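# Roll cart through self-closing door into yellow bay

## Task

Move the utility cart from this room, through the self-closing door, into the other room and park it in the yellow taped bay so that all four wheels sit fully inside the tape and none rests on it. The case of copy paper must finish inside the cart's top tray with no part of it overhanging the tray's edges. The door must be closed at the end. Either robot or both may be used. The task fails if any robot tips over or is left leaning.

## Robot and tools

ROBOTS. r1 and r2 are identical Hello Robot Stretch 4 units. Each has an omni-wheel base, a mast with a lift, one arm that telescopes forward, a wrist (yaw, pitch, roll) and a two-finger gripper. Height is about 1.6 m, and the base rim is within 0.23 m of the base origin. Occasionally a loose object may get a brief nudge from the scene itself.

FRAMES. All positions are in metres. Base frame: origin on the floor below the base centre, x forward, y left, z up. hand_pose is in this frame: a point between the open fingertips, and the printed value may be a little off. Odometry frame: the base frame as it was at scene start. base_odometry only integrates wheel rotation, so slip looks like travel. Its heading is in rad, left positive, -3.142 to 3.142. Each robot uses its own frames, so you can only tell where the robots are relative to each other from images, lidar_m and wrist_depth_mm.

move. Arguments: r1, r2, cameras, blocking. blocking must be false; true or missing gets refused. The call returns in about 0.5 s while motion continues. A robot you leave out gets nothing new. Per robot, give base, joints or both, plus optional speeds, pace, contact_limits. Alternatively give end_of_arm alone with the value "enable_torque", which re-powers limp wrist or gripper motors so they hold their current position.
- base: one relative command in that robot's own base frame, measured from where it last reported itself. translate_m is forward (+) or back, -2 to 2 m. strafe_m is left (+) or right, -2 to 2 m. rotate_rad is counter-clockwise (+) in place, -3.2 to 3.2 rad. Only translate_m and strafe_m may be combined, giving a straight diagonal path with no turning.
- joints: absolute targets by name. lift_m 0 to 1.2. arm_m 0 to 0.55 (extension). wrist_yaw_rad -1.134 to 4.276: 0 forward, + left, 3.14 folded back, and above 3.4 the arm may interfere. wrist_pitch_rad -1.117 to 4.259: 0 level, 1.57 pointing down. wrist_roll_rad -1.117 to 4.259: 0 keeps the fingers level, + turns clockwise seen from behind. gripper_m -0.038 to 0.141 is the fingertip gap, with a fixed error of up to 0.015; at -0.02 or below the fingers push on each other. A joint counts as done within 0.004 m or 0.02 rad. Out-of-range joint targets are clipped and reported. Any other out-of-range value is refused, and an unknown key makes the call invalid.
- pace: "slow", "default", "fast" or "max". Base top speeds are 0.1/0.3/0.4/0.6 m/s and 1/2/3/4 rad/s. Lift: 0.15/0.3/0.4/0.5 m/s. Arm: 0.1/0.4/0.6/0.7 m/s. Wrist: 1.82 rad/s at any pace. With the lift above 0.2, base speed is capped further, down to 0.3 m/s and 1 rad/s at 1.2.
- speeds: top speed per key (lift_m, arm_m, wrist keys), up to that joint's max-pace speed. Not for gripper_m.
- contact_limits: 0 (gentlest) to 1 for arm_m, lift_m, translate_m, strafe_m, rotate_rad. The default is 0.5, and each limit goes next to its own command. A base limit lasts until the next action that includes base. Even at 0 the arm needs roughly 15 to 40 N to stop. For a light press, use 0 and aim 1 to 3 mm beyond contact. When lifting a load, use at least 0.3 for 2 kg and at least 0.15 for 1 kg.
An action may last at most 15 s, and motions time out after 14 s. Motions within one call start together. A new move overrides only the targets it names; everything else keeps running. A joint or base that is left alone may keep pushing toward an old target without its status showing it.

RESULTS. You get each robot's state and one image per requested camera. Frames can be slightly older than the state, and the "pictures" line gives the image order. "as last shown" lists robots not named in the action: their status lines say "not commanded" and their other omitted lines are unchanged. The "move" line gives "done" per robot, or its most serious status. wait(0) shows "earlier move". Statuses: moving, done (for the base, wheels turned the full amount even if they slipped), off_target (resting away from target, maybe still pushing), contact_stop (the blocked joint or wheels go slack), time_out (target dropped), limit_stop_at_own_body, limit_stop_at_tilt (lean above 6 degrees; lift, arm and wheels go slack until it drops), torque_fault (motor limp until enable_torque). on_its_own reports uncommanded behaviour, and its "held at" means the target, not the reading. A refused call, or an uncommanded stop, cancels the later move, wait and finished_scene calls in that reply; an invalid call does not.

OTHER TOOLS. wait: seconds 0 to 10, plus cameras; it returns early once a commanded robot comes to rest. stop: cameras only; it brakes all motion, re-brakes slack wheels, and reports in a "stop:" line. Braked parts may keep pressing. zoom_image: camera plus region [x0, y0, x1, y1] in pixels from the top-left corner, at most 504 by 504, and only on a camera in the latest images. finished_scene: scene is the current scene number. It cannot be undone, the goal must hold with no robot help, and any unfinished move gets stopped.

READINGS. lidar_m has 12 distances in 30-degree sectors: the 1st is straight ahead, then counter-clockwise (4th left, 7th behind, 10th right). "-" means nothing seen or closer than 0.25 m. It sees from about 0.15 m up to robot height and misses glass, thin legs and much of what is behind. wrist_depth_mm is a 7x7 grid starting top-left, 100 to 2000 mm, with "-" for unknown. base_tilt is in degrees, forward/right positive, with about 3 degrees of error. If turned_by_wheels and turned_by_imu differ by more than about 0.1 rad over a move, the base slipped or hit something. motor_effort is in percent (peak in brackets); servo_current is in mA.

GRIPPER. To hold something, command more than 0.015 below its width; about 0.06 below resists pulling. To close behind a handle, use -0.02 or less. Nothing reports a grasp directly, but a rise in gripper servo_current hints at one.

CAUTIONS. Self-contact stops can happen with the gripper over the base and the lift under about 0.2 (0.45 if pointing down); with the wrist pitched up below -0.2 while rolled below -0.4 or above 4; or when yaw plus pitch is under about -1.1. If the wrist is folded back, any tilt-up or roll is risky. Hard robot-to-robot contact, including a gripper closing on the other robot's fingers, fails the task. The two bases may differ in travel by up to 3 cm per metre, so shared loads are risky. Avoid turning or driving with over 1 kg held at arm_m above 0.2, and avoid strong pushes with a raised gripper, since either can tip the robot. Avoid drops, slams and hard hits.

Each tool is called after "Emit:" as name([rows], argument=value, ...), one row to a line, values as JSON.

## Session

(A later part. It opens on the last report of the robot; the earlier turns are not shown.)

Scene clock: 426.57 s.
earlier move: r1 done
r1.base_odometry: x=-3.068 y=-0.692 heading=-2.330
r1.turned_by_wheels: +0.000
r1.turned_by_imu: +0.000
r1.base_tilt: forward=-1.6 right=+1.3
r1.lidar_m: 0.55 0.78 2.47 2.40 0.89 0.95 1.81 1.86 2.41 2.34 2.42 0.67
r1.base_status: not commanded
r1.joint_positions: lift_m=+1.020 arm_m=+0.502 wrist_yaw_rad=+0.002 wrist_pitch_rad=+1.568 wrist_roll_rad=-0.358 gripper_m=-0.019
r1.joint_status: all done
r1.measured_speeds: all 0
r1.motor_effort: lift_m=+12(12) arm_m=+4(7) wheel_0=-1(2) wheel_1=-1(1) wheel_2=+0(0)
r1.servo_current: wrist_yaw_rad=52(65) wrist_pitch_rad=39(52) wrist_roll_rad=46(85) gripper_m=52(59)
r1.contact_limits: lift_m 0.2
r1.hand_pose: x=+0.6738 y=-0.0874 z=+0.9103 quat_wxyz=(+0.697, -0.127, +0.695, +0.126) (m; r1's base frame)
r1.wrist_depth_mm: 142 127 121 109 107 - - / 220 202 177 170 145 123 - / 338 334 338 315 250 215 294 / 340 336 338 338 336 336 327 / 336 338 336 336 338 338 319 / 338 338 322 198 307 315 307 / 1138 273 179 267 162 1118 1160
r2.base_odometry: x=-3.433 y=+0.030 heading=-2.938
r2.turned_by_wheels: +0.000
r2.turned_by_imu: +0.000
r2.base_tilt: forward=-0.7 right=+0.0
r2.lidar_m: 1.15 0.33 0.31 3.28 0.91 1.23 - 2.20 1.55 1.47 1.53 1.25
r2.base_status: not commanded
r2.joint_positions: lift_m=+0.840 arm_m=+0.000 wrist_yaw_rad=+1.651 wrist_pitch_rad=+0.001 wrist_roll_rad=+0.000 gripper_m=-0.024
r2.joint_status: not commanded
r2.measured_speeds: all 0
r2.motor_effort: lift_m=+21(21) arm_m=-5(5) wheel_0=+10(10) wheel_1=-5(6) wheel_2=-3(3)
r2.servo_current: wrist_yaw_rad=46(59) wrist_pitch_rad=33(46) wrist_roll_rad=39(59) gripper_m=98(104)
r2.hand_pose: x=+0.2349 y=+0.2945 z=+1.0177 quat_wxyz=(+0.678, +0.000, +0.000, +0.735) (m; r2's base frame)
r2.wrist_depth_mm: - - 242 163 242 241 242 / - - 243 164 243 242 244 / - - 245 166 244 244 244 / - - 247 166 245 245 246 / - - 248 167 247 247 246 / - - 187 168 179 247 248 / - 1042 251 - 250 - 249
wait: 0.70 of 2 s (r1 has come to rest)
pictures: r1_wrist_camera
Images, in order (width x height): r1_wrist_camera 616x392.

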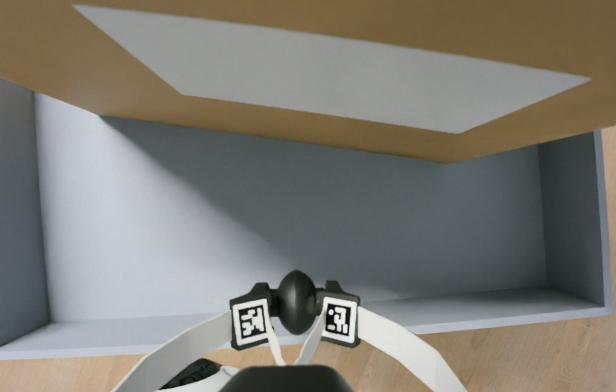

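Emit:
move(blocking=false, cameras=[], r1={"joints":{"lift_m":0.925},"pace":"slow","contact_limits":{"lift_m":0.2}})

Emit:
wait(seconds=2, cameras=["r1_wrist_camera"])

Scene clock: 431.87 s.
move: r1 moving
r1.base_odometry: x=-3.068 y=-0.692 heading=-2.330
r1.turned_by_wheels: +0.000
r1.turned_by_imu: +0.000
r1.base_tilt: forward=-1.6 right=+1.3
r1.lidar_m: 0.54 0.77 2.49 2.41 0.87 0.95 1.79 1.84 2.41 2.31 2.43 0.70
r1.base_status: not commanded
r1.joint_positions: lift_m=+0.995 arm_m=+0.502 wrist_yaw_rad=+0.002 wrist_pitch_rad=+1.568 wrist_roll_rad=-0.358 gripper_m=-0.019
r1.joint_status: lift_m moving
r1.measured_speeds: translate_m=+0.000 strafe_m=+0.000 rotate_rad=+0.000 lift_m=-0.097 arm_m=+0.000 wrist_yaw_rad=+0.000 wrist_pitch_rad=+0.000 wrist_roll_rad=+0.000
r1.motor_effort: lift_m=+13(13) arm_m=+4(4) wheel_0=-1(2) wheel_1=+0(1) wheel_2=+0(0)
r1.servo_current: wrist_yaw_rad=46(72) wrist_pitch_rad=39(46) wrist_roll_rad=59(59) gripper_m=52(65)
r1.contact_limits: lift_m 0.2
r1.hand_pose: x=+0.6738 y=-0.0874 z=+0.8850 quat_wxyz=(+0.697, -0.127, +0.695, +0.126) (m; r1's base frame)
r1.wrist_depth_mm: 142 126 119 110 108 - - / 229 204 177 170 146 125 - / 315 314 312 314 250 210 293 / 314 312 312 312 315 315 314 / 312 314 312 314 312 315 315 / 310 312 312 198 309 291 279 / 281 254 179 183 154 1098 1098
r2: as last shown
r2.base_tilt: forward=-0.6 right=+0.0
r2.lidar_m: 1.16 0.35 0.33 3.27 0.89 1.25 - 2.22 1.58 1.47 1.54 1.23
r2.motor_effort: lift_m=+21(21) arm_m=-5(5) wheel_0=+10(10) wheel_1=-6(6) wheel_2=-3(3)
r2.servo_current: wrist_yaw_rad=52(52) wrist_pitch_rad=46(46) wrist_roll_rad=39(52) gripper_m=104(111)
r2.wrist_depth_mm: - - 243 163 241 242 241 / - - 243 163 243 243 242 / - - 245 165 245 245 243 / - - 246 166 245 246 246 / - - 248 167 247 246 246 / - - 186 168 179 248 248 / - 1042 250 - 249 - 249
pictures: none
No camera images: "cameras" was empty.

Scene clock: 433.03 s.
earlier move: r1 done
r1.base_odometry: x=-3.068 y=-0.692 heading=-2.330
r1.turned_by_wheels: +0.000
r1.turned_by_imu: +0.000
r1.base_tilt: forward=-1.6 right=+1.3
r1.lidar_m: 0.55 0.79 2.47 2.40 0.88 0.94 1.79 1.85 2.41 2.31 2.45 0.68
r1.base_status: not commanded
r1.joint_positions: lift_m=+0.925 arm_m=+0.502 wrist_yaw_rad=+0.002 wrist_pitch_rad=+1.568 wrist_roll_rad=-0.358 gripper_m=-0.019
r1.joint_status: all done
r1.measured_speeds: all 0
r1.motor_effort: lift_m=+12(13) arm_m=+4(4) wheel_0=-1(2) wheel_1=-1(1) wheel_2=+0(0)
r1.servo_current: wrist_yaw_rad=39(72) wrist_pitch_rad=39(46) wrist_roll_rad=46(65) gripper_m=52(65)
r1.contact_limits: lift_m 0.2
r1.hand_pose: x=+0.6738 y=-0.0874 z=+0.8153 quat_wxyz=(+0.697, -0.127, +0.695, +0.126) (m; r1's base frame)
r1.wrist_depth_mm: 142 128 118 112 106 - - / 224 206 179 152 138 131 - / 241 242 241 242 242 215 243 / 242 242 243 243 243 243 244 / 243 242 243 243 243 242 243 / 242 243 242 198 242 242 243 / 241 236 200 184 179 200 205
r2.base_odometry: x=-3.433 y=+0.030 heading=-2.938
r2.turned_by_wheels: +0.000
r2.turned_by_imu: +0.000
r2.base_tilt: forward=-0.7 right=+0.1
r2.lidar_m: 1.16 0.34 0.31 3.26 0.92 1.23 - 2.17 1.55 1.47 1.52 1.24
r2.base_status: not commanded
r2.joint_positions: lift_m=+0.840 arm_m=+0.000 wrist_yaw_rad=+1.651 wrist_pitch_rad=+0.001 wrist_roll_rad=+0.000 gripper_m=-0.024
r2.joint_status: not commanded
r2.measured_speeds: all 0
r2.motor_effort: lift_m=+21(21) arm_m=-5(5) wheel_0=+9(10) wheel_1=-5(6) wheel_2=-3(3)
r2.servo_current: wrist_yaw_rad=46(59) wrist_pitch_rad=39(46) wrist_roll_rad=39(59) gripper_m=104(111)
r2.hand_pose: x=+0.2349 y=+0.2945 z=+1.0177 quat_wxyz=(+0.678, +0.000, +0.000, +0.735) (m; r2's base frame)
r2.wrist_depth_mm: - - 242 163 241 242 241 / - - 244 164 243 243 242 / 931 - 244 166 245 244 244 / - - 246 167 246 245 245 / - - 247 167 248 247 247 / - - 186 167 179 248 248 / - 1060 250 - 250 - 250
wait: 1.17 of 2 s (r1 has come to rest)
pictures: r1_wrist_camera
Images, in order (width x height): r1_wrist_camera 616x392.

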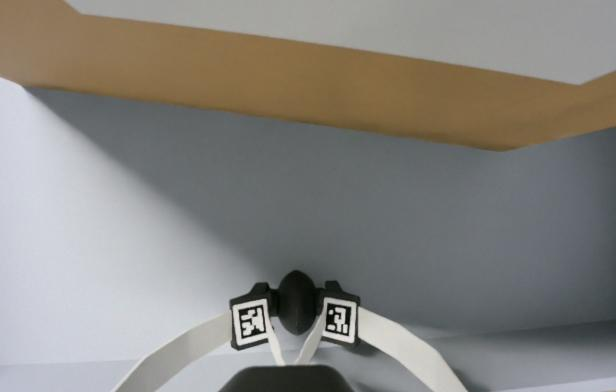

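Emit:
move(blocking=false, cameras=[], r1={"joints":{"arm_m":0.38,"wrist_roll_rad":-0.2},"speeds":{"arm_m":0.06,"wrist_roll_rad":0.1}})

Emit:
wait(seconds=4, cameras=["r1_wrist_camera"])

Scene clock: 438.93 s.
move: r1 moving
r1.base_odometry: x=-3.068 y=-0.692 heading=-2.330
r1.turned_by_wheels: +0.000
r1.turned_by_imu: +0.000
r1.base_tilt: forward=-1.5 right=+1.3
r1.lidar_m: 0.53 0.75 2.47 2.41 0.88 0.96 1.82 1.87 2.37 2.31 2.45 0.68
r1.base_status: not commanded
r1.joint_positions: lift_m=+0.925 arm_m=+0.477 wrist_yaw_rad=+0.002 wrist_pitch_rad=+1.568 wrist_roll_rad=-0.319 gripper_m=-0.019
r1.joint_status: arm_m moving; wrist_roll_rad moving
r1.measured_speeds: translate_m=+0.000 strafe_m=+0.000 rotate_rad=+0.000 lift_m=+0.000 arm_m=-0.058 wrist_yaw_rad=+0.000 wrist_pitch_rad=-0.006 wrist_roll_rad=+0.097
r1.motor_effort: lift_m=+12(12) arm_m=-7(8) wheel_0=-1(2) wheel_1=-1(1) wheel_2=+0(0)
r1.servo_current: wrist_yaw_rad=46(52) wrist_pitch_rad=39(52) wrist_roll_rad=33(65) gripper_m=52(59)
r1.contact_limits: lift_m 0.2
r1.hand_pose: x=+0.6485 y=-0.0874 z=+0.8153 quat_wxyz=(+0.699, -0.113, +0.697, +0.113) (m; r1's base frame)
r1.wrist_depth_mm: 202 178 168 157 144 137 - / 243 244 244 228 209 192 189 / 242 243 243 242 243 243 243 / 242 243 243 242 242 243 244 / 242 243 243 243 244 244 244 / 242 242 243 198 241 229 234 / 206 187 173 173 171 177 1042
r2: as last shown
r2.base_tilt: forward=-0.6 right=+0.1
r2.lidar_m: 1.15 0.35 0.30 3.27 0.90 1.24 - 2.21 1.58 1.48 1.52 1.23
r2.motor_effort: lift_m=+21(21) arm_m=-5(5) wheel_0=+10(10) wheel_1=-6(6) wheel_2=-3(3)
r2.servo_current: wrist_yaw_rad=52(59) wrist_pitch_rad=39(46) wrist_roll_rad=46(52) gripper_m=111(111)
r2.wrist_depth_mm: - - 241 163 241 241 241 / - - 243 163 243 242 242 / 931 - 246 166 245 244 243 / - - 246 166 246 245 245 / - - 247 167 247 246 247 / - - 187 168 179 248 248 / - 1042 250 - 250 - 249
pictures: none
No camera images: "cameras" was empty.

Scene clock: 441.07 s.
earlier move: r1 done
r1.base_odometry: x=-3.068 y=-0.692 heading=-2.330
r1.turned_by_wheels: +0.000
r1.turned_by_imu: +0.000
r1.base_tilt: forward=-1.6 right=+1.3
r1.lidar_m: 0.45 3.32 2.48 2.41 0.85 0.94 1.82 1.84 2.40 2.31 2.42 0.57
r1.base_status: not commanded
r1.joint_positions: lift_m=+0.925 arm_m=+0.380 wrist_yaw_rad=+0.004 wrist_pitch_rad=+1.565 wrist_roll_rad=-0.202 gripper_m=-0.019
r1.joint_status: all done
r1.measured_speeds: all 0
r1.motor_effort: lift_m=+13(13) arm_m=-5(12) wheel_0=-1(2) wheel_1=+0(1) wheel_2=+5(9)
r1.servo_current: wrist_yaw_rad=59(72) wrist_pitch_rad=46(104) wrist_roll_rad=39(72) gripper_m=52(59)
r1.contact_limits: lift_m 0.2
r1.hand_pose: x=+0.5530 y=-0.0874 z=+0.8152 quat_wxyz=(+0.705, -0.073, +0.701, +0.072) (m; r1's base frame)
r1.wrist_depth_mm: 202 181 167 160 151 141 - / 243 242 243 232 213 191 183 / 242 243 243 244 243 245 243 / 242 242 242 242 242 243 244 / 241 242 242 243 243 243 244 / 242 243 243 198 242 225 230 / 212 191 173 173 170 176 1008
r2.base_odometry: x=-3.433 y=+0.030 heading=-2.938
r2.turned_by_wheels: +0.000
r2.turned_by_imu: +0.000
r2.base_tilt: forward=-0.7 right=+0.1
r2.lidar_m: 1.17 0.31 0.32 3.26 0.90 1.25 - 2.23 1.56 1.48 1.53 1.22
r2.base_status: not commanded
r2.joint_positions: lift_m=+0.840 arm_m=+0.000 wrist_yaw_rad=+1.651 wrist_pitch_rad=+0.001 wrist_roll_rad=+0.000 gripper_m=-0.024
r2.joint_status: not commanded
r2.measured_speeds: all 0
r2.motor_effort: lift_m=+20(21) arm_m=-5(5) wheel_0=+10(10) wheel_1=-5(6) wheel_2=-3(3)
r2.servo_current: wrist_yaw_rad=33(59) wrist_pitch_rad=39(46) wrist_roll_rad=52(65) gripper_m=104(111)
r2.hand_pose: x=+0.2349 y=+0.2945 z=+1.0177 quat_wxyz=(+0.678, +0.000, +0.000, +0.735) (m; r2's base frame)
r2.wrist_depth_mm: - - 242 163 242 241 241 / - - 244 164 243 243 242 / 946 - 244 166 244 244 243 / - - 246 167 245 245 245 / - - 249 167 246 246 246 / - - 186 167 179 248 248 / - 1042 249 - 249 - 248
wait: 2.13 of 4 s (r1 has come to rest)
pictures: r1_wrist_camera
Images, in order (width x height): r1_wrist_camera 616x392.

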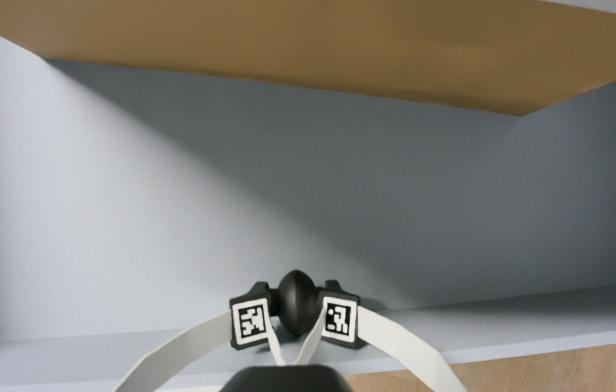

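Emit:
move(blocking=false, cameras=[], r1={"joints":{"arm_m":0.28,"wrist_roll_rad":-0.08},"speeds":{"arm_m":0.06,"wrist_roll_rad":0.1}})

Emit:
wait(seconds=4, cameras=["r1_wrist_camera","r1_head_camera"])

Scene clock: 446.80 s.
move: r1 moving
r1.base_odometry: x=-3.068 y=-0.692 heading=-2.330
r1.turned_by_wheels: +0.000
r1.turned_by_imu: +0.000
r1.base_tilt: forward=-1.5 right=+1.2
r1.lidar_m: 0.46 3.29 2.48 2.40 0.89 0.94 1.81 1.83 2.40 2.31 2.41 0.53
r1.base_status: not commanded
r1.joint_positions: lift_m=+0.925 arm_m=+0.355 wrist_yaw_rad=+0.004 wrist_pitch_rad=+1.556 wrist_roll_rad=-0.159 gripper_m=-0.019
r1.joint_status: arm_m moving; wrist_roll_rad moving
r1.measured_speeds: translate_m=+0.000 strafe_m=+0.000 rotate_rad=+0.000 lift_m=+0.000 arm_m=-0.060 wrist_yaw_rad=+0.000 wrist_pitch_rad=+0.000 wrist_roll_rad=+0.101
r1.motor_effort: lift_m=+13(13) arm_m=-7(11) wheel_0=-1(2) wheel_1=+0(1) wheel_2=+5(5)
r1.servo_current: wrist_yaw_rad=52(59) wrist_pitch_rad=65(78) wrist_roll_rad=65(65) gripper_m=52(59)
r1.contact_limits: lift_m 0.2
r1.hand_pose: x=+0.5303 y=-0.0874 z=+0.8153 quat_wxyz=(+0.710, -0.058, +0.699, +0.057) (m; r1's base frame)
r1.wrist_depth_mm: 209 198 179 174 163 156 - / 246 248 247 246 229 220 222 / 246 246 246 248 247 247 248 / 245 244 245 244 246 247 247 / 245 244 244 245 246 246 245 / 242 245 194 198 217 206 208 / 203 182 174 174 174 174 1025
r2: as last shown
r2.base_tilt: forward=-0.6 right=+0.1
r2.lidar_m: 1.15 0.31 0.29 3.26 0.90 1.24 - 2.18 1.56 1.47 1.54 1.22
r2.motor_effort: lift_m=+20(21) arm_m=-5(5) wheel_0=+9(10) wheel_1=-5(6) wheel_2=-3(3)
r2.servo_current: wrist_yaw_rad=52(65) wrist_pitch_rad=46(46) wrist_roll_rad=39(59) gripper_m=104(104)
r2.wrist_depth_mm: - - 242 163 242 242 241 / - - 243 163 243 243 242 / 931 - 245 166 244 245 244 / - - 246 167 245 245 245 / - - 248 167 247 247 246 / - - 186 168 179 249 249 / - 1042 250 - 250 - 249
pictures: none
No camera images: "cameras" was empty.

Scene clock: 448.50 s.
earlier move: r1 done
r1.base_odometry: x=-3.068 y=-0.692 heading=-2.330
r1.turned_by_wheels: +0.000
r1.turned_by_imu: +0.000
r1.base_tilt: forward=-1.6 right=+1.3
r1.lidar_m: 0.38 0.40 2.47 2.40 0.89 0.93 1.81 1.85 2.38 2.32 2.47 0.43
r1.base_status: not commanded
r1.joint_positions: lift_m=+0.925 arm_m=+0.280 wrist_yaw_rad=+0.003 wrist_pitch_rad=+1.568 wrist_roll_rad=-0.082 gripper_m=-0.019
r1.joint_status: all done
r1.measured_speeds: all 0
r1.motor_effort: lift_m=+13(13) arm_m=-4(11) wheel_0=-1(2) wheel_1=+0(1) wheel_2=+4(5)
r1.servo_current: wrist_yaw_rad=52(72) wrist_pitch_rad=46(78) wrist_roll_rad=33(65) gripper_m=52(65)
r1.contact_limits: lift_m 0.2
r1.hand_pose: x=+0.4522 y=-0.0874 z=+0.8152 quat_wxyz=(+0.708, -0.030, +0.705, +0.030) (m; r1's base frame)
r1.wrist_depth_mm: 242 189 166 149 127 118 - / 243 243 242 213 182 167 157 / 242 244 241 243 243 243 230 / 242 241 242 243 243 243 242 / 243 243 243 243 242 243 242 / 244 243 243 199 242 243 243 / 190 192 181 183 171 202 200
r2.base_odometry: x=-3.433 y=+0.030 heading=-2.938
r2.turned_by_wheels: +0.000
r2.turned_by_imu: +0.000
r2.base_tilt: forward=-0.7 right=+0.1
r2.lidar_m: 1.17 0.34 0.32 3.26 0.89 1.25 - 2.18 1.55 1.47 1.53 1.23
r2.base_status: not commanded
r2.joint_positions: lift_m=+0.840 arm_m=+0.000 wrist_yaw_rad=+1.651 wrist_pitch_rad=+0.001 wrist_roll_rad=+0.000 gripper_m=-0.024
r2.joint_status: not commanded
r2.measured_speeds: all 0
r2.motor_effort: lift_m=+21(21) arm_m=-5(5) wheel_0=+10(10) wheel_1=-6(6) wheel_2=-3(3)
r2.servo_current: wrist_yaw_rad=39(65) wrist_pitch_rad=39(52) wrist_roll_rad=33(59) gripper_m=104(111)
r2.hand_pose: x=+0.2349 y=+0.2945 z=+1.0177 quat_wxyz=(+0.678, +0.000, +0.000, +0.735) (m; r2's base frame)
r2.wrist_depth_mm: - - 242 163 241 240 241 / - - 244 164 243 243 243 / 931 - 245 166 245 243 244 / - - 246 167 245 245 246 / - - 248 167 247 246 246 / - - 187 168 179 248 248 / - 1042 250 - 250 - 249
wait: 1.70 of 4 s (r1 has come to rest)
pictures: r1_head_camera, r1_wrist_camera
Images, in order (width x height): r1_head_camera 420x560, r1_wrist_camera 616x392.

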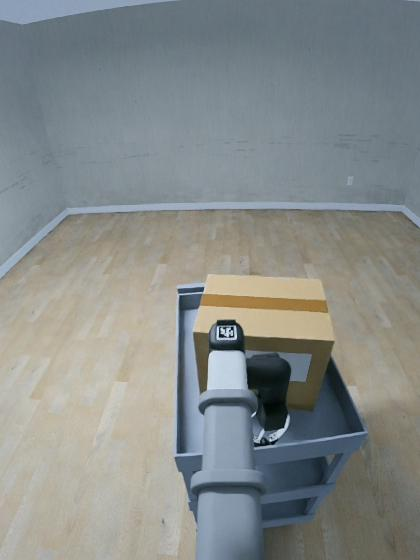

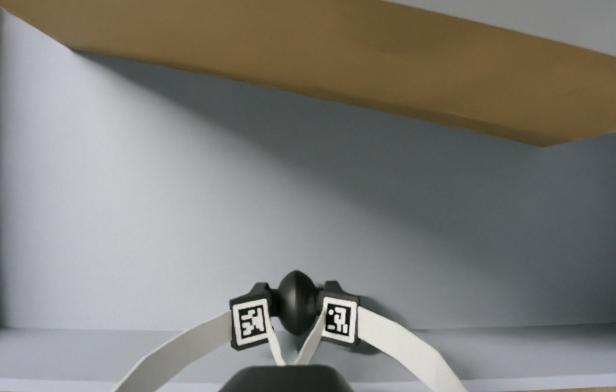

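Emit:
move(blocking=false, cameras=[], r1={"base":{"translate_m":-0.8,"strafe_m":0.144},"joints":{"wrist_roll_rad":0.0},"speeds":{"wrist_roll_rad":0.1},"pace":"slow"})

Emit:
wait(seconds=4, cameras=["r1_wrist_camera","r1_head_camera"])

Scene clock: 460.80 s.
move: r1 moving
r1.base_odometry: x=-3.057 y=-0.684 heading=-2.330
r1.turned_by_wheels: +0.000
r1.turned_by_imu: +0.000
r1.base_tilt: forward=-1.5 right=+1.3
r1.lidar_m: 0.39 0.42 2.47 2.39 0.87 0.95 1.81 1.84 2.41 2.32 2.43 0.44
r1.base_status: translate_m moving; strafe_m moving
r1.joint_positions: lift_m=+0.925 arm_m=+0.280 wrist_yaw_rad=+0.003 wrist_pitch_rad=+1.567 wrist_roll_rad=-0.039 gripper_m=-0.019
r1.joint_status: wrist_roll_rad moving
r1.measured_speeds: translate_m=-0.047 strafe_m=+0.009 rotate_rad=+0.002 lift_m=+0.000 arm_m=+0.000 wrist_yaw_rad=+0.000 wrist_pitch_rad=-0.007 wrist_roll_rad=+0.098
r1.motor_effort: lift_m=+13(13) arm_m=-4(5) wheel_0=-6(7) wheel_1=-5(7) wheel_2=+6(7)
r1.servo_current: wrist_yaw_rad=52(52) wrist_pitch_rad=39(52) wrist_roll_rad=20(72) gripper_m=59(59)
r1.contact_limits: lift_m 0.2
r1.hand_pose: x=+0.4522 y=-0.0874 z=+0.8152 quat_wxyz=(+0.708, -0.015, +0.706, +0.015) (m; r1's base frame)
r1.wrist_depth_mm: 243 202 181 163 148 141 - / 243 244 244 241 216 195 - / 244 244 243 244 242 244 244 / 243 244 244 243 244 245 243 / 243 243 244 243 244 243 244 / 242 244 243 200 243 238 235 / 195 180 173 174 171 176 1025
r2: as last shown
r2.base_tilt: forward=-0.7 right=+0.0
r2.lidar_m: 1.17 0.31 0.31 3.26 0.89 1.27 - 2.19 1.55 1.48 1.54 1.25
r2.motor_effort: lift_m=+21(21) arm_m=-4(5) wheel_0=+9(10) wheel_1=-5(6) wheel_2=-3(3)
r2.servo_current: wrist_yaw_rad=52(52) wrist_pitch_rad=39(46) wrist_roll_rad=39(59) gripper_m=98(104)
r2.wrist_depth_mm: - - 242 163 241 241 240 / - - 244 164 243 243 242 / 946 - 244 166 244 245 244 / - - 247 167 245 246 244 / - - 248 168 247 246 246 / - - 186 167 180 248 248 / - 1060 250 - 250 - 250
pictures: none
No camera images: "cameras" was empty.

Scene clock: 464.80 s.
earlier move: r1 moving
r1.base_odometry: x=-2.744 y=-0.455 heading=-2.331
r1.turned_by_wheels: -0.001
r1.turned_by_imu: -0.002
r1.base_tilt: forward=-1.6 right=+1.3
r1.lidar_m: 0.41 3.21 2.44 0.67 0.63 0.78 - 1.46 2.04 2.37 0.40 0.37
r1.base_status: translate_m moving; strafe_m moving
r1.joint_positions: lift_m=+0.925 arm_m=+0.280 wrist_yaw_rad=+0.003 wrist_pitch_rad=+1.560 wrist_roll_rad=-0.001 gripper_m=-0.019
r1.joint_status: all done
r1.measured_speeds: translate_m=-0.099 strafe_m=+0.019 rotate_rad=+0.000 lift_m=+0.000 arm_m=+0.000 wrist_yaw_rad=+0.000 wrist_pitch_rad=+0.000 wrist_roll_rad=+0.000
r1.motor_effort: lift_m=+14(14) arm_m=-4(5) wheel_0=-12(13) wheel_1=-5(8) wheel_2=+1(12)
r1.servo_current: wrist_yaw_rad=46(72) wrist_pitch_rad=59(91) wrist_roll_rad=33(78) gripper_m=59(65)
r1.contact_limits: lift_m 0.2
r1.hand_pose: x=+0.4542 y=-0.0874 z=+0.8152 quat_wxyz=(+0.711, -0.001, +0.703, +0.001) (m; r1's base frame)
r1.wrist_depth_mm: 1042 - 245 246 182 138 - / - 245 246 245 234 163 138 / - 245 244 247 245 205 161 / 211 244 243 245 246 245 198 / 1025 209 244 246 245 244 245 / 1025 1025 200 193 244 244 245 / 1025 1025 161 183 243 244 246
r2.base_odometry: x=-3.433 y=+0.030 heading=-2.938
r2.turned_by_wheels: +0.000
r2.turned_by_imu: +0.001
r2.base_tilt: forward=-0.6 right=+0.0
r2.lidar_m: 1.16 0.35 0.31 0.68 0.72 1.19 - 2.22 1.57 1.48 1.52 1.25
r2.base_status: not commanded
r2.joint_positions: lift_m=+0.840 arm_m=+0.000 wrist_yaw_rad=+1.651 wrist_pitch_rad=+0.001 wrist_roll_rad=+0.000 gripper_m=-0.024
r2.joint_status: not commanded
r2.measured_speeds: all 0
r2.motor_effort: lift_m=+20(21) arm_m=-5(5) wheel_0=+9(10) wheel_1=-5(6) wheel_2=-3(3)
r2.servo_current: wrist_yaw_rad=52(59) wrist_pitch_rad=39(46) wrist_roll_rad=59(65) gripper_m=98(111)
r2.hand_pose: x=+0.2349 y=+0.2945 z=+1.0177 quat_wxyz=(+0.678, +0.000, +0.000, +0.735) (m; r2's base frame)
r2.wrist_depth_mm: - - 241 163 241 240 241 / - - 244 163 244 243 242 / - 842 245 166 244 244 244 / - - 246 167 246 244 245 / 1138 - 248 167 246 246 246 / - - 186 168 179 248 248 / - 1138 250 - 249 - 249
wait: 4.00 s; no rest
pictures: r1_head_camera, r1_wrist_camera
Images, in order (width x height): r1_head_camera 420x560, r1_wrist_camera 616x392.

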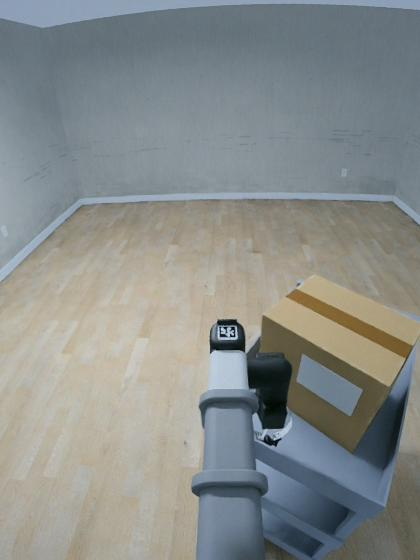

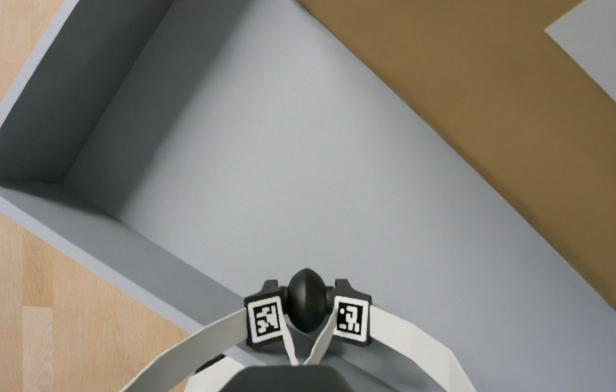

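Emit:
stop(cameras=["r1_wrist_camera","r1_head_camera"])

Scene clock: 467.60 s.
earlier move: r1 stopped
r1.base_odometry: x=-2.569 y=-0.326 heading=-2.333
r1.turned_by_wheels: -0.002
r1.turned_by_imu: -0.005
r1.base_tilt: forward=-1.6 right=+1.3
r1.lidar_m: 0.40 3.21 0.71 0.53 0.50 0.69 4.19 1.26 1.71 2.40 0.30 0.29
r1.base_status: translate_m stopped (by the wheels' count: -0.609 of -0.800); strafe_m stopped (by the wheels' count: +0.109 of +0.144)
r1.joint_positions: lift_m=+0.925 arm_m=+0.280 wrist_yaw_rad=+0.003 wrist_pitch_rad=+1.568 wrist_roll_rad=-0.001 gripper_m=-0.019
r1.joint_status: all done
r1.measured_speeds: all 0
r1.motor_effort: lift_m=+14(14) arm_m=-4(5) wheel_0=+0(17) wheel_1=+0(9) wheel_2=+0(17)
r1.servo_current: wrist_yaw_rad=65(72) wrist_pitch_rad=33(91) wrist_roll_rad=52(78) gripper_m=46(65)
r1.contact_limits: lift_m 0.2
r1.hand_pose: x=+0.4521 y=-0.0874 z=+0.8152 quat_wxyz=(+0.708, -0.001, +0.706, +0.001) (m; r1's base frame)
r1.wrist_depth_mm: 1025 1025 - 242 243 147 - / 1008 1025 244 242 242 165 132 / 1025 - 243 242 242 197 - / 1025 243 243 242 243 227 165 / 1025 198 242 242 243 243 191 / 1025 1025 189 199 242 243 226 / 1042 1025 178 224 179 243 244
r2.base_odometry: x=-3.433 y=+0.030 heading=-2.938
r2.turned_by_wheels: +0.000
r2.turned_by_imu: +0.000
r2.base_tilt: forward=-0.7 right=+0.1
r2.lidar_m: 1.16 0.33 0.33 0.64 0.83 4.49 - 2.21 1.54 1.45 1.53 1.25
r2.base_status: not commanded
r2.joint_positions: lift_m=+0.840 arm_m=+0.000 wrist_yaw_rad=+1.651 wrist_pitch_rad=+0.001 wrist_roll_rad=+0.000 gripper_m=-0.024
r2.joint_status: not commanded
r2.measured_speeds: all 0
r2.motor_effort: lift_m=+21(21) arm_m=-5(5) wheel_0=+10(10) wheel_1=-5(6) wheel_2=-3(3)
r2.servo_current: wrist_yaw_rad=52(59) wrist_pitch_rad=39(46) wrist_roll_rad=46(65) gripper_m=98(111)
r2.hand_pose: x=+0.2349 y=+0.2945 z=+1.0177 quat_wxyz=(+0.678, +0.000, +0.000, +0.735) (m; r2's base frame)
r2.wrist_depth_mm: - - 242 163 242 241 241 / - - 244 164 243 243 242 / - - 245 166 245 244 244 / 891 - 246 167 247 245 245 / 1008 1078 247 167 247 247 246 / - - 185 168 179 248 248 / - 136 250 - 250 - 249
pictures: r1_head_camera, r1_wrist_camera
Images, in order (width x height): r1_head_camera 420x560, r1_wrist_camera 616x392.

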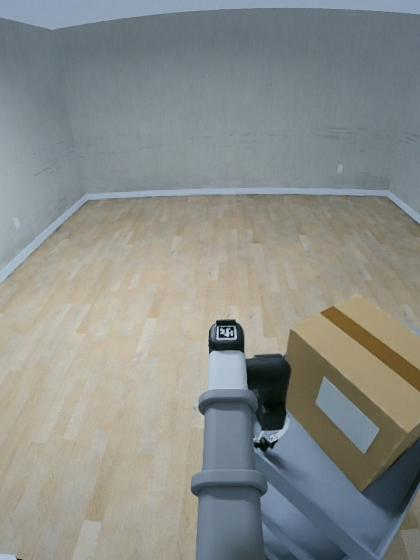

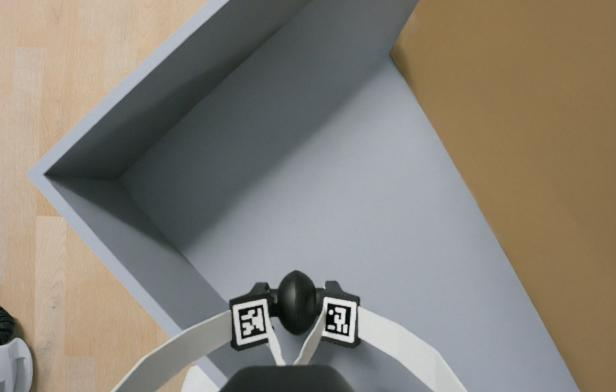

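Emit:
move(blocking=false, cameras=[], r1={"base":{"translate_m":-0.1},"pace":"slow"})

Emit:
wait(seconds=3, cameras=["r1_wrist_camera","r1_head_camera"])

Scene clock: 493.40 s.
move: r1 moving
r1.base_odometry: x=-2.560 y=-0.317 heading=-2.334
r1.turned_by_wheels: +0.000
r1.turned_by_imu: -0.001
r1.base_tilt: forward=-1.6 right=+1.3
r1.lidar_m: 0.37 3.20 0.73 0.53 0.51 0.71 4.21 1.25 1.71 2.42 0.30 0.33
r1.base_status: translate_m moving
r1.joint_positions: lift_m=+0.925 arm_m=+0.280 wrist_yaw_rad=+0.003 wrist_pitch_rad=+1.568 wrist_roll_rad=-0.001 gripper_m=-0.019
r1.joint_status: not commanded
r1.measured_speeds: translate_m=-0.048 strafe_m=-0.001 rotate_rad=+0.001 lift_m=+0.000 arm_m=+0.000 wrist_yaw_rad=+0.000 wrist_pitch_rad=+0.000 wrist_roll_rad=+0.000
r1.motor_effort: lift_m=+14(14) arm_m=-4(4) wheel_0=-3(6) wheel_1=-5(6) wheel_2=+5(7)
r1.servo_current: wrist_yaw_rad=78(78) wrist_pitch_rad=46(52) wrist_roll_rad=52(65) gripper_m=46(59)
r1.contact_limits: lift_m 0.2
r1.hand_pose: x=+0.4521 y=-0.0874 z=+0.8152 quat_wxyz=(+0.708, -0.001, +0.706, +0.001) (m; r1's base frame)
r1.wrist_depth_mm: 1025 1025 - 242 242 153 - / 1025 - 242 243 242 179 140 / 1042 243 243 242 242 203 158 / 1025 226 243 243 242 239 180 / 1060 196 242 243 243 242 203 / 1025 1042 188 198 243 243 240 / 1042 1025 173 204 179 243 244
r2: as last shown
r2.base_tilt: forward=-0.7 right=+0.0
r2.lidar_m: 1.17 0.34 0.32 0.65 0.85 4.50 - 2.19 1.57 1.47 1.52 1.26
r2.motor_effort: lift_m=+21(21) arm_m=-5(5) wheel_0=+9(10) wheel_1=-5(5) wheel_2=-3(3)
r2.servo_current: wrist_yaw_rad=39(52) wrist_pitch_rad=39(46) wrist_roll_rad=59(65) gripper_m=98(104)
r2.wrist_depth_mm: - - 242 163 242 241 242 / - - 243 163 244 243 243 / - - 245 166 246 245 243 / 917 - 247 167 246 246 245 / 1025 1078 248 167 247 246 247 / - - 185 167 178 248 248 / - 136 249 - 250 - 249
pictures: none
No camera images: "cameras" was empty.

Scene clock: 495.17 s.
earlier move: r1 done
r1.base_odometry: x=-2.500 y=-0.253 heading=-2.334
r1.turned_by_wheels: +0.000
r1.turned_by_imu: +0.000
r1.base_tilt: forward=-1.6 right=+1.3
r1.lidar_m: 0.37 3.21 0.67 0.50 0.51 0.68 4.10 1.17 1.60 2.39 0.31 0.31
r1.base_status: done
r1.joint_positions: lift_m=+0.925 arm_m=+0.280 wrist_yaw_rad=+0.003 wrist_pitch_rad=+1.567 wrist_roll_rad=-0.001 gripper_m=-0.019
r1.joint_status: not commanded
r1.measured_speeds: all 0
r1.motor_effort: lift_m=+14(14) arm_m=-4(4) wheel_0=-6(11) wheel_1=-2(8) wheel_2=+3(9)
r1.servo_current: wrist_yaw_rad=59(78) wrist_pitch_rad=46(59) wrist_roll_rad=46(65) gripper_m=52(59)
r1.contact_limits: lift_m 0.2
r1.hand_pose: x=+0.4522 y=-0.0874 z=+0.8152 quat_wxyz=(+0.708, -0.001, +0.706, +0.001) (m; r1's base frame)
r1.wrist_depth_mm: 1042 - 244 245 215 149 - / 1025 - 243 244 244 167 136 / 187 243 243 244 243 198 156 / 1025 238 243 243 243 240 179 / 1025 200 244 245 244 243 208 / 1025 1042 186 198 243 244 243 / 1060 1025 173 180 172 242 243
r2.base_odometry: x=-3.433 y=+0.030 heading=-2.938
r2.turned_by_wheels: +0.000
r2.turned_by_imu: +0.000
r2.base_tilt: forward=-0.7 right=+0.1
r2.lidar_m: 1.16 0.34 0.32 0.64 0.86 4.50 - 2.19 1.57 1.47 1.54 1.24
r2.base_status: not commanded
r2.joint_positions: lift_m=+0.840 arm_m=+0.000 wrist_yaw_rad=+1.651 wrist_pitch_rad=+0.001 wrist_roll_rad=+0.000 gripper_m=-0.024
r2.joint_status: not commanded
r2.measured_speeds: all 0
r2.motor_effort: lift_m=+21(21) arm_m=-5(5) wheel_0=+10(10) wheel_1=-5(6) wheel_2=-3(3)
r2.servo_current: wrist_yaw_rad=52(59) wrist_pitch_rad=39(46) wrist_roll_rad=52(65) gripper_m=98(111)
r2.hand_pose: x=+0.2349 y=+0.2945 z=+1.0177 quat_wxyz=(+0.678, +0.000, +0.000, +0.735) (m; r2's base frame)
r2.wrist_depth_mm: - - 242 163 241 242 241 / - - 244 163 244 243 242 / - - 245 166 243 243 244 / - 1098 246 167 245 245 245 / 1025 1078 247 167 248 247 246 / - - 187 168 179 248 248 / 1336 136 250 - 249 - 249
wait: 1.77 of 3 s (r1 has come to rest)
pictures: r1_head_camera, r1_wrist_camera
Images, in order (width x height): r1_head_camera 420x560, r1_wrist_camera 616x392.

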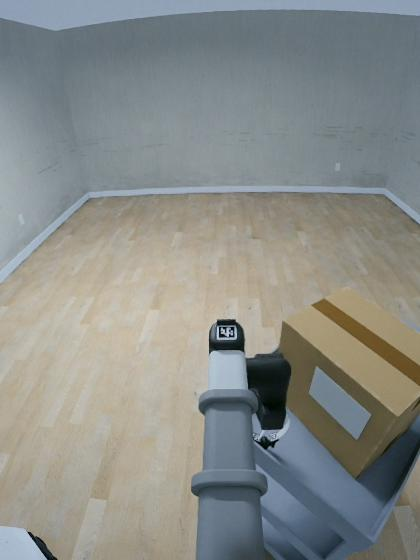

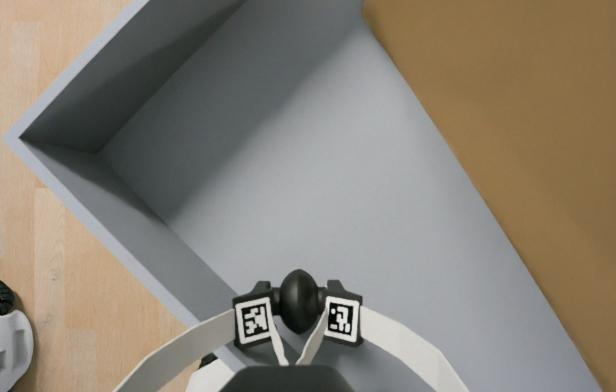

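Emit:
move(blocking=false, cameras=[], r1={"joints":{"arm_m":0.295}})

Emit:
wait(seconds=2, cameras=[])

Emit:
move(blocking=false, cameras=[], r1={"joints":{"lift_m":1.09}})

Emit:
wait(seconds=3, cameras=["r1_wrist_camera"])

Scene clock: 508.87 s.
move: r1 moving
r1.base_odometry: x=-2.500 y=-0.253 heading=-2.334
r1.turned_by_wheels: +0.000
r1.turned_by_imu: +0.000
r1.base_tilt: forward=-1.6 right=+1.2
r1.lidar_m: 0.42 3.21 0.67 0.49 0.51 0.69 4.11 1.13 1.57 2.42 0.31 0.29
r1.base_status: not commanded
r1.joint_positions: lift_m=+0.925 arm_m=+0.295 wrist_yaw_rad=+0.003 wrist_pitch_rad=+1.568 wrist_roll_rad=-0.001 gripper_m=-0.019
r1.joint_status: arm_m moving
r1.measured_speeds: all 0
r1.motor_effort: lift_m=+14(14) arm_m=+4(6) wheel_0=-5(6) wheel_1=-2(3) wheel_2=+2(3)
r1.servo_current: wrist_yaw_rad=39(59) wrist_pitch_rad=39(52) wrist_roll_rad=52(72) gripper_m=46(59)
r1.contact_limits: lift_m 0.2
r1.hand_pose: x=+0.4669 y=-0.0874 z=+0.8152 quat_wxyz=(+0.708, -0.001, +0.706, +0.001) (m; r1's base frame)
r1.wrist_depth_mm: 1025 1042 243 243 201 140 - / 1025 - 243 242 244 162 - / - 243 242 244 243 190 144 / 196 243 243 242 242 224 164 / 1060 205 243 242 244 242 192 / 1042 1042 191 199 243 243 233 / 1042 1025 176 218 179 243 244
r2: as last shown
r2.base_tilt: forward=-0.7 right=+0.0
r2.lidar_m: 1.16 0.33 0.31 0.63 0.84 4.50 - 2.21 1.57 1.47 1.53 1.24
r2.motor_effort: lift_m=+20(21) arm_m=-4(5) wheel_0=+9(10) wheel_1=-5(6) wheel_2=-3(3)
r2.servo_current: wrist_yaw_rad=46(52) wrist_pitch_rad=39(46) wrist_roll_rad=52(59) gripper_m=104(104)
r2.wrist_depth_mm: - - 242 163 242 242 242 / - - 243 164 243 242 243 / - - 244 166 244 244 244 / - 1060 245 167 245 245 245 / 1025 1078 247 167 247 246 247 / - - 186 167 179 248 247 / 1366 136 250 - 249 - 249
pictures: none
No camera images: "cameras" was empty.

Scene clock: 509.03 s.
earlier move: r1 done
r1.base_odometry: x=-2.500 y=-0.253 heading=-2.334
r1.turned_by_wheels: +0.000
r1.turned_by_imu: +0.000
r1.base_tilt: forward=-1.6 right=+1.3
r1.lidar_m: 0.41 3.20 0.67 0.49 0.52 0.70 4.08 1.17 1.57 2.41 0.31 0.31
r1.base_status: not commanded
r1.joint_positions: lift_m=+0.925 arm_m=+0.295 wrist_yaw_rad=+0.003 wrist_pitch_rad=+1.568 wrist_roll_rad=-0.001 gripper_m=-0.019
r1.joint_status: all done
r1.measured_speeds: all 0
r1.motor_effort: lift_m=+14(14) arm_m=+4(6) wheel_0=-5(6) wheel_1=-2(3) wheel_2=+2(3)
r1.servo_current: wrist_yaw_rad=46(65) wrist_pitch_rad=46(52) wrist_roll_rad=59(72) gripper_m=52(59)
r1.contact_limits: lift_m 0.2
r1.hand_pose: x=+0.4669 y=-0.0874 z=+0.8152 quat_wxyz=(+0.708, -0.001, +0.706, +0.001) (m; r1's base frame)
r1.wrist_depth_mm: 1025 1008 242 243 201 140 - / 1025 - 243 242 242 162 - / - 242 242 243 243 190 144 / 198 243 242 243 244 224 164 / 1042 206 243 243 243 243 193 / 1025 1025 191 199 244 243 231 / 1042 1025 177 219 179 242 243
r2.base_odometry: x=-3.433 y=+0.030 heading=-2.938
r2.turned_by_wheels: +0.000
r2.turned_by_imu: +0.000
r2.base_tilt: forward=-0.7 right=+0.0
r2.lidar_m: 1.17 0.34 0.31 0.64 0.84 4.50 - 2.20 1.55 1.46 1.53 1.25
r2.base_status: not commanded
r2.joint_positions: lift_m=+0.840 arm_m=+0.000 wrist_yaw_rad=+1.651 wrist_pitch_rad=+0.001 wrist_roll_rad=+0.000 gripper_m=-0.024
r2.joint_status: not commanded
r2.measured_speeds: all 0
r2.motor_effort: lift_m=+20(21) arm_m=-4(5) wheel_0=+10(10) wheel_1=-5(6) wheel_2=-3(3)
r2.servo_current: wrist_yaw_rad=39(52) wrist_pitch_rad=39(46) wrist_roll_rad=46(59) gripper_m=98(104)
r2.hand_pose: x=+0.2349 y=+0.2945 z=+1.0177 quat_wxyz=(+0.678, +0.000, +0.000, +0.735) (m; r2's base frame)
r2.wrist_depth_mm: - - 242 162 243 240 241 / - - 243 163 243 243 242 / - - 245 166 244 243 243 / - 1098 246 166 245 245 246 / 1008 1078 247 167 247 246 247 / - - 186 168 179 249 248 / 1366 136 250 - 249 - 250
wait: 0.17 of 2 s (r1 has come to rest)
pictures: none
No camera images: "cameras" was empty.

Scene clock: 509.53 s.
move: r1 moving
r1.base_odometry: x=-2.500 y=-0.253 heading=-2.334
r1.turned_by_wheels: +0.000
r1.turned_by_imu: +0.000
r1.base_tilt: forward=-1.6 right=+1.3
r1.lidar_m: 0.36 3.21 0.65 0.50 0.50 0.69 4.10 1.18 1.58 2.41 0.33 0.32
r1.base_status: not commanded
r1.joint_positions: lift_m=+0.963 arm_m=+0.295 wrist_yaw_rad=+0.003 wrist_pitch_rad=+1.568 wrist_roll_rad=-0.001 gripper_m=-0.019
r1.joint_status: lift_m moving
r1.measured_speeds: translate_m=+0.000 strafe_m=+0.000 rotate_rad=+0.000 lift_m=+0.146 arm_m=+0.000 wrist_yaw_rad=+0.000 wrist_pitch_rad=+0.000 wrist_roll_rad=+0.000
r1.motor_effort: lift_m=+26(26) arm_m=+4(5) wheel_0=-4(5) wheel_1=-2(2) wheel_2=+2(2)
r1.servo_current: wrist_yaw_rad=46(72) wrist_pitch_rad=46(46) wrist_roll_rad=59(72) gripper_m=52(59)
r1.hand_pose: x=+0.4669 y=-0.0874 z=+0.8524 quat_wxyz=(+0.708, -0.001, +0.706, +0.001) (m; r1's base frame)
r1.wrist_depth_mm: 1042 1060 - 274 201 139 - / 1060 1060 276 274 249 162 - / 1060 - 273 273 274 190 144 / 1042 259 276 273 274 232 164 / 1060 250 274 273 276 274 193 / 1098 1060 204 198 276 274 226 / 1060 1078 180 184 171 274 277
r2: as last shown
r2.base_tilt: forward=-0.7 right=+0.1
r2.lidar_m: 1.17 0.32 0.32 0.65 0.86 4.45 - 2.19 1.57 1.47 1.52 1.22
r2.motor_effort: lift_m=+21(21) arm_m=-4(5) wheel_0=+9(10) wheel_1=-5(6) wheel_2=-3(3)
r2.servo_current: wrist_yaw_rad=46(59) wrist_pitch_rad=39(46) wrist_roll_rad=52(59) gripper_m=98(104)
r2.wrist_depth_mm: - - 242 162 242 241 241 / - - 243 163 242 242 242 / - - 246 165 244 243 244 / - 1098 247 167 245 246 245 / 1008 1060 248 167 246 246 246 / - - 186 168 178 248 247 / 1366 136 250 - 249 - 249
pictures: none
No camera images: "cameras" was empty.

Scene clock: 510.80 s.
earlier move: r1 done
r1.base_odometry: x=-2.500 y=-0.253 heading=-2.334
r1.turned_by_wheels: +0.000
r1.turned_by_imu: +0.000
r1.base_tilt: forward=-1.6 right=+1.3
r1.lidar_m: 0.38 3.21 0.65 0.49 0.52 0.72 4.10 1.21 1.58 2.39 0.32 0.32
r1.base_status: not commanded
r1.joint_positions: lift_m=+1.090 arm_m=+0.295 wrist_yaw_rad=+0.003 wrist_pitch_rad=+1.568 wrist_roll_rad=-0.001 gripper_m=-0.019
r1.joint_status: all done
r1.measured_speeds: all 0
r1.motor_effort: lift_m=+24(27) arm_m=+4(5) wheel_0=-4(5) wheel_1=-2(2) wheel_2=+2(2)
r1.servo_current: wrist_yaw_rad=39(72) wrist_pitch_rad=46(46) wrist_roll_rad=65(72) gripper_m=59(59)
r1.hand_pose: x=+0.4669 y=-0.0874 z=+0.9794 quat_wxyz=(+0.708, -0.001, +0.706, +0.001) (m; r1's base frame)
r1.wrist_depth_mm: 1182 1182 1182 1205 201 140 - / 1205 1160 1205 404 249 162 130 / 1182 1205 407 407 322 190 144 / 1182 1182 404 402 407 225 165 / 1182 1182 407 404 407 298 193 / 1138 1205 1182 198 407 384 235 / 1138 1205 179 336 170 407 283
r2.base_odometry: x=-3.433 y=+0.030 heading=-2.938
r2.turned_by_wheels: +0.000
r2.turned_by_imu: +0.000
r2.base_tilt: forward=-0.7 right=+0.1
r2.lidar_m: 1.15 0.34 0.28 0.64 0.84 4.48 - 2.18 1.58 1.48 1.51 1.24
r2.base_status: not commanded
r2.joint_positions: lift_m=+0.840 arm_m=+0.000 wrist_yaw_rad=+1.651 wrist_pitch_rad=+0.001 wrist_roll_rad=+0.000 gripper_m=-0.024
r2.joint_status: not commanded
r2.measured_speeds: all 0
r2.motor_effort: lift_m=+21(21) arm_m=-5(5) wheel_0=+9(10) wheel_1=-5(6) wheel_2=-3(3)
r2.servo_current: wrist_yaw_rad=52(59) wrist_pitch_rad=46(46) wrist_roll_rad=46(59) gripper_m=98(111)
r2.hand_pose: x=+0.2349 y=+0.2945 z=+1.0177 quat_wxyz=(+0.678, +0.000, +0.000, +0.735) (m; r2's base frame)
r2.wrist_depth_mm: - - 242 163 241 241 241 / - - 243 163 243 242 242 / - - 245 166 244 244 244 / - 1098 247 167 246 246 245 / 1008 1078 247 167 247 247 248 / - - 186 167 179 249 248 / 1336 136 250 - 249 - 248
wait: 1.27 of 3 s (r1 has come to rest)
pictures: r1_wrist_camera
Images, in order (width x height): r1_wrist_camera 616x392.

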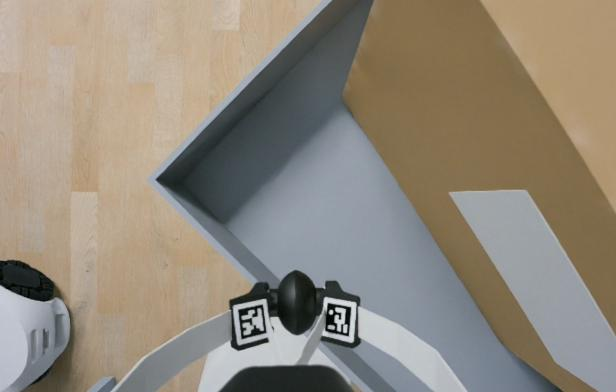

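Emit:
move(blocking=false, cameras=[], r1={"base":{"translate_m":-0.093,"strafe_m":-0.033},"joints":{"wrist_roll_rad":2.356,"gripper_m":0.09},"pace":"slow"})

Emit:
wait(seconds=3, cameras=["r1_wrist_camera"])

Scene clock: 522.10 s.
move: r1 moving
r1.base_odometry: x=-2.494 y=-0.241 heading=-2.334
r1.turned_by_wheels: +0.000
r1.turned_by_imu: +0.000
r1.base_tilt: forward=-1.6 right=+1.3
r1.lidar_m: 0.39 3.22 0.66 0.49 0.52 0.70 4.10 1.18 1.56 2.42 0.35 0.32
r1.base_status: translate_m moving; strafe_m moving
r1.joint_positions: lift_m=+1.090 arm_m=+0.295 wrist_yaw_rad=+0.003 wrist_pitch_rad=+1.568 wrist_roll_rad=+0.406 gripper_m=-0.006
r1.joint_status: wrist_roll_rad moving; gripper_m moving
r1.measured_speeds: translate_m=-0.049 strafe_m=-0.018 rotate_rad=+0.000 lift_m=+0.000 arm_m=+0.000 wrist_yaw_rad=+0.000 wrist_pitch_rad=+0.000 wrist_roll_rad=+1.720
r1.motor_effort: lift_m=+24(24) arm_m=+4(4) wheel_0=-4(7) wheel_1=-4(6) wheel_2=+6(7)
r1.servo_current: wrist_yaw_rad=33(65) wrist_pitch_rad=39(46) wrist_roll_rad=85(98) gripper_m=39(65)
r1.hand_pose: x=+0.4669 y=-0.0874 z=+0.9794 quat_wxyz=(+0.694, +0.142, +0.692, -0.142) (m; r1's base frame)
r1.wrist_depth_mm: 1182 1182 1205 216 156 129 - / 1182 1182 407 325 201 154 129 / 1182 1182 407 407 297 192 158 / 1182 1205 404 404 404 273 197 / 1182 1205 404 407 407 404 283 / 1205 1182 1205 190 404 404 407 / 1138 1205 181 181 154 407 404
r2: as last shown
r2.lidar_m: 1.16 0.34 0.32 0.65 0.85 4.51 - 2.21 1.57 1.48 1.54 1.25
r2.motor_effort: lift_m=+20(21) arm_m=-5(5) wheel_0=+9(10) wheel_1=-5(6) wheel_2=-3(3)
r2.servo_current: wrist_yaw_rad=39(52) wrist_pitch_rad=33(46) wrist_roll_rad=46(59) gripper_m=98(104)
r2.wrist_depth_mm: - - 242 162 242 241 241 / - - 244 163 243 243 242 / - - 244 166 245 243 245 / - 1078 246 167 246 245 245 / 1008 1078 248 167 247 247 246 / - - 186 167 179 248 248 / 1366 136 250 - 250 - 249
pictures: none
No camera images: "cameras" was empty.

Scene clock: 525.10 s.
earlier move: r1 moving
r1.base_odometry: x=-2.460 y=-0.164 heading=-2.334
r1.turned_by_wheels: +0.000
r1.turned_by_imu: -0.001
r1.base_tilt: forward=-1.6 right=+1.3
r1.lidar_m: 0.43 3.26 0.70 0.51 0.55 0.74 3.99 1.10 1.45 2.37 2.49 0.37
r1.base_status: done
r1.joint_positions: lift_m=+1.090 arm_m=+0.295 wrist_yaw_rad=+0.003 wrist_pitch_rad=+1.568 wrist_roll_rad=+2.354 gripper_m=+0.089
r1.joint_status: gripper_m moving; the others done
r1.measured_speeds: all 0
r1.motor_effort: lift_m=+24(24) arm_m=+4(5) wheel_0=-3(7) wheel_1=-2(8) wheel_2=+1(7)
r1.servo_current: wrist_yaw_rad=59(72) wrist_pitch_rad=46(52) wrist_roll_rad=52(117) gripper_m=26(65)
r1.hand_pose: x=+0.4669 y=-0.0874 z=+0.9794 quat_wxyz=(+0.273, +0.654, +0.272, -0.652) (m; r1's base frame)
r1.wrist_depth_mm: 336 387 384 1205 1182 1182 1182 / 188 404 404 404 991 976 1182 / 199 283 407 404 976 960 1182 / 209 312 402 1205 1205 1205 1182 / 218 332 404 1182 1205 1182 1182 / 229 317 216 404 195 1229 1160 / 242 303 404 144 1205 1205 1025
r2.base_odometry: x=-3.433 y=+0.030 heading=-2.938
r2.turned_by_wheels: +0.000
r2.turned_by_imu: +0.000
r2.base_tilt: forward=-0.7 right=+0.0
r2.lidar_m: 1.17 0.33 0.31 0.68 0.85 4.49 - 2.19 1.55 1.46 1.54 1.23
r2.base_status: not commanded
r2.joint_positions: lift_m=+0.840 arm_m=+0.000 wrist_yaw_rad=+1.651 wrist_pitch_rad=+0.001 wrist_roll_rad=+0.000 gripper_m=-0.024
r2.joint_status: not commanded
r2.measured_speeds: all 0
r2.motor_effort: lift_m=+21(21) arm_m=-5(5) wheel_0=+9(10) wheel_1=-5(6) wheel_2=-3(3)
r2.servo_current: wrist_yaw_rad=46(59) wrist_pitch_rad=39(46) wrist_roll_rad=39(59) gripper_m=104(111)
r2.hand_pose: x=+0.2349 y=+0.2945 z=+1.0177 quat_wxyz=(+0.678, +0.000, +0.000, +0.735) (m; r2's base frame)
r2.wrist_depth_mm: - - 242 163 241 242 242 / - 831 243 163 243 244 242 / - - 245 166 244 244 243 / - 1060 245 167 245 246 245 / 1008 1078 247 167 247 247 246 / - - 186 168 179 247 248 / 1397 136 250 - 250 - 248
wait: 3.00 s; no rest
pictures: r1_wrist_camera
Images, in order (width x height): r1_wrist_camera 616x392.

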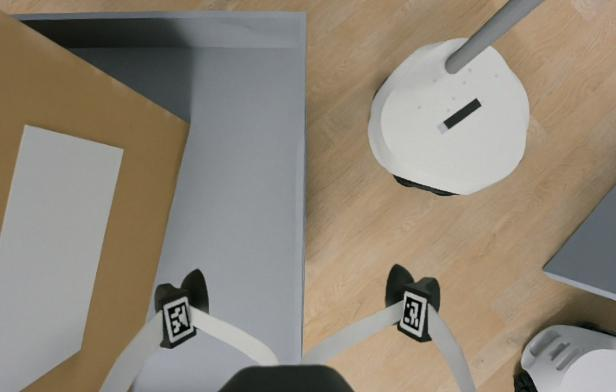

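Emit:
move(blocking=false, cameras=[], r1={"joints":{"lift_m":0.93},"pace":"slow","contact_limits":{"lift_m":0.2}})

Emit:
wait(seconds=3, cameras=["r1_wrist_camera"])

Scene clock: 533.33 s.
earlier move: r1 done
move: r1 moving
r1.base_odometry: x=-2.460 y=-0.164 heading=-2.334
r1.turned_by_wheels: +0.000
r1.turned_by_imu: +0.000
r1.base_tilt: forward=-1.6 right=+1.3
r1.lidar_m: 0.45 3.22 0.70 0.52 0.54 0.71 3.99 1.08 1.46 2.37 2.48 0.38
r1.base_status: not commanded
r1.joint_positions: lift_m=+1.065 arm_m=+0.295 wrist_yaw_rad=+0.003 wrist_pitch_rad=+1.568 wrist_roll_rad=+2.354 gripper_m=+0.090
r1.joint_status: lift_m moving; the others done
r1.measured_speeds: translate_m=+0.000 strafe_m=+0.000 rotate_rad=+0.000 lift_m=-0.097 arm_m=+0.000 wrist_yaw_rad=+0.000 wrist_pitch_rad=+0.000 wrist_roll_rad=+0.000
r1.motor_effort: lift_m=+12(23) arm_m=+4(4) wheel_0=-3(3) wheel_1=-2(2) wheel_2=+1(1)
r1.servo_current: wrist_yaw_rad=59(59) wrist_pitch_rad=46(46) wrist_roll_rad=46(52) gripper_m=46(46)
r1.contact_limits: lift_m 0.2
r1.hand_pose: x=+0.4669 y=-0.0874 z=+0.9550 quat_wxyz=(+0.273, +0.654, +0.272, -0.652) (m; r1's base frame)
r1.wrist_depth_mm: 330 357 357 387 1160 1182 1182 / 189 384 384 387 960 976 1182 / 199 285 387 382 946 946 1182 / 210 314 387 387 1182 1182 1160 / 217 332 384 1160 1182 1182 1182 / 230 312 221 1182 194 1160 1182 / 242 304 384 144 1160 1182 1008
r2: as last shown
r2.base_tilt: forward=-0.7 right=+0.1
r2.lidar_m: 1.16 0.33 0.31 0.70 0.87 4.48 - 2.23 1.53 1.46 1.53 1.23
r2.servo_current: wrist_yaw_rad=33(59) wrist_pitch_rad=46(46) wrist_roll_rad=33(59) gripper_m=98(104)
r2.wrist_depth_mm: - - 242 163 242 241 241 / - 842 244 164 243 243 243 / - - 246 166 244 243 244 / - 1098 246 166 246 245 246 / 1008 1060 247 167 248 247 246 / - - 187 167 179 248 248 / 1397 136 250 - 249 - 248
pictures: none
No camera images: "cameras" was empty.

Scene clock: 534.93 s.
earlier move: r1 done
r1.base_odometry: x=-2.460 y=-0.164 heading=-2.334
r1.turned_by_wheels: +0.000
r1.turned_by_imu: +0.000
r1.base_tilt: forward=-1.6 right=+1.3
r1.lidar_m: 0.43 3.26 0.68 0.52 0.56 0.72 4.00 1.09 1.45 2.37 2.48 0.36
r1.base_status: not commanded
r1.joint_positions: lift_m=+0.930 arm_m=+0.295 wrist_yaw_rad=+0.003 wrist_pitch_rad=+1.568 wrist_roll_rad=+2.354 gripper_m=+0.090
r1.joint_status: all done
r1.measured_speeds: all 0
r1.motor_effort: lift_m=+12(23) arm_m=+4(5) wheel_0=-3(3) wheel_1=-2(2) wheel_2=+1(1)
r1.servo_current: wrist_yaw_rad=39(72) wrist_pitch_rad=52(52) wrist_roll_rad=59(59) gripper_m=39(46)
r1.contact_limits: lift_m 0.2
r1.hand_pose: x=+0.4669 y=-0.0874 z=+0.8203 quat_wxyz=(+0.273, +0.654, +0.272, -0.652) (m; r1's base frame)
r1.wrist_depth_mm: 247 248 248 247 1025 820 1042 / 189 248 247 249 842 820 842 / 196 248 248 248 866 809 1042 / 207 247 247 248 1042 1025 1060 / 220 248 248 248 1042 1042 1042 / 224 248 249 248 196 1025 1042 / 243 247 248 144 1025 1042 1025
r2.base_odometry: x=-3.433 y=+0.030 heading=-2.938
r2.turned_by_wheels: +0.000
r2.turned_by_imu: +0.000
r2.base_tilt: forward=-0.7 right=+0.0
r2.lidar_m: 1.15 0.31 0.32 0.69 0.88 4.48 - 2.19 1.55 1.46 1.52 1.24
r2.base_status: not commanded
r2.joint_positions: lift_m=+0.840 arm_m=+0.000 wrist_yaw_rad=+1.651 wrist_pitch_rad=+0.001 wrist_roll_rad=+0.000 gripper_m=-0.024
r2.joint_status: not commanded
r2.measured_speeds: all 0
r2.motor_effort: lift_m=+21(21) arm_m=-5(5) wheel_0=+9(10) wheel_1=-6(6) wheel_2=-3(3)
r2.servo_current: wrist_yaw_rad=39(59) wrist_pitch_rad=39(46) wrist_roll_rad=46(59) gripper_m=98(111)
r2.hand_pose: x=+0.2349 y=+0.2945 z=+1.0177 quat_wxyz=(+0.678, +0.000, +0.000, +0.735) (m; r2's base frame)
r2.wrist_depth_mm: - - 242 163 242 241 241 / - - 244 164 242 243 243 / - - 245 166 244 244 244 / - 1008 246 166 246 246 245 / 991 1025 248 167 247 247 247 / - 1499 187 167 178 248 249 / 1366 136 250 - 249 - 249
wait: 1.60 of 3 s (r1 has come to rest)
pictures: r1_wrist_camera
Images, in order (width x height): r1_wrist_camera 616x392.

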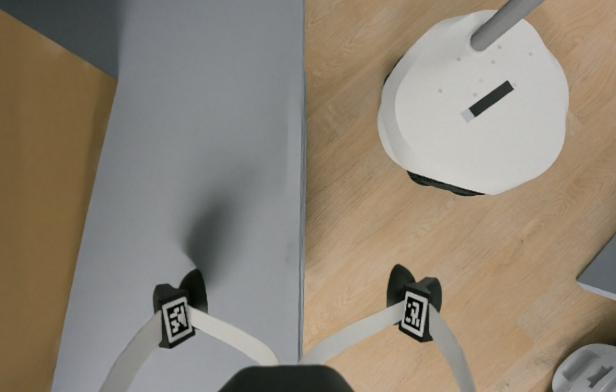

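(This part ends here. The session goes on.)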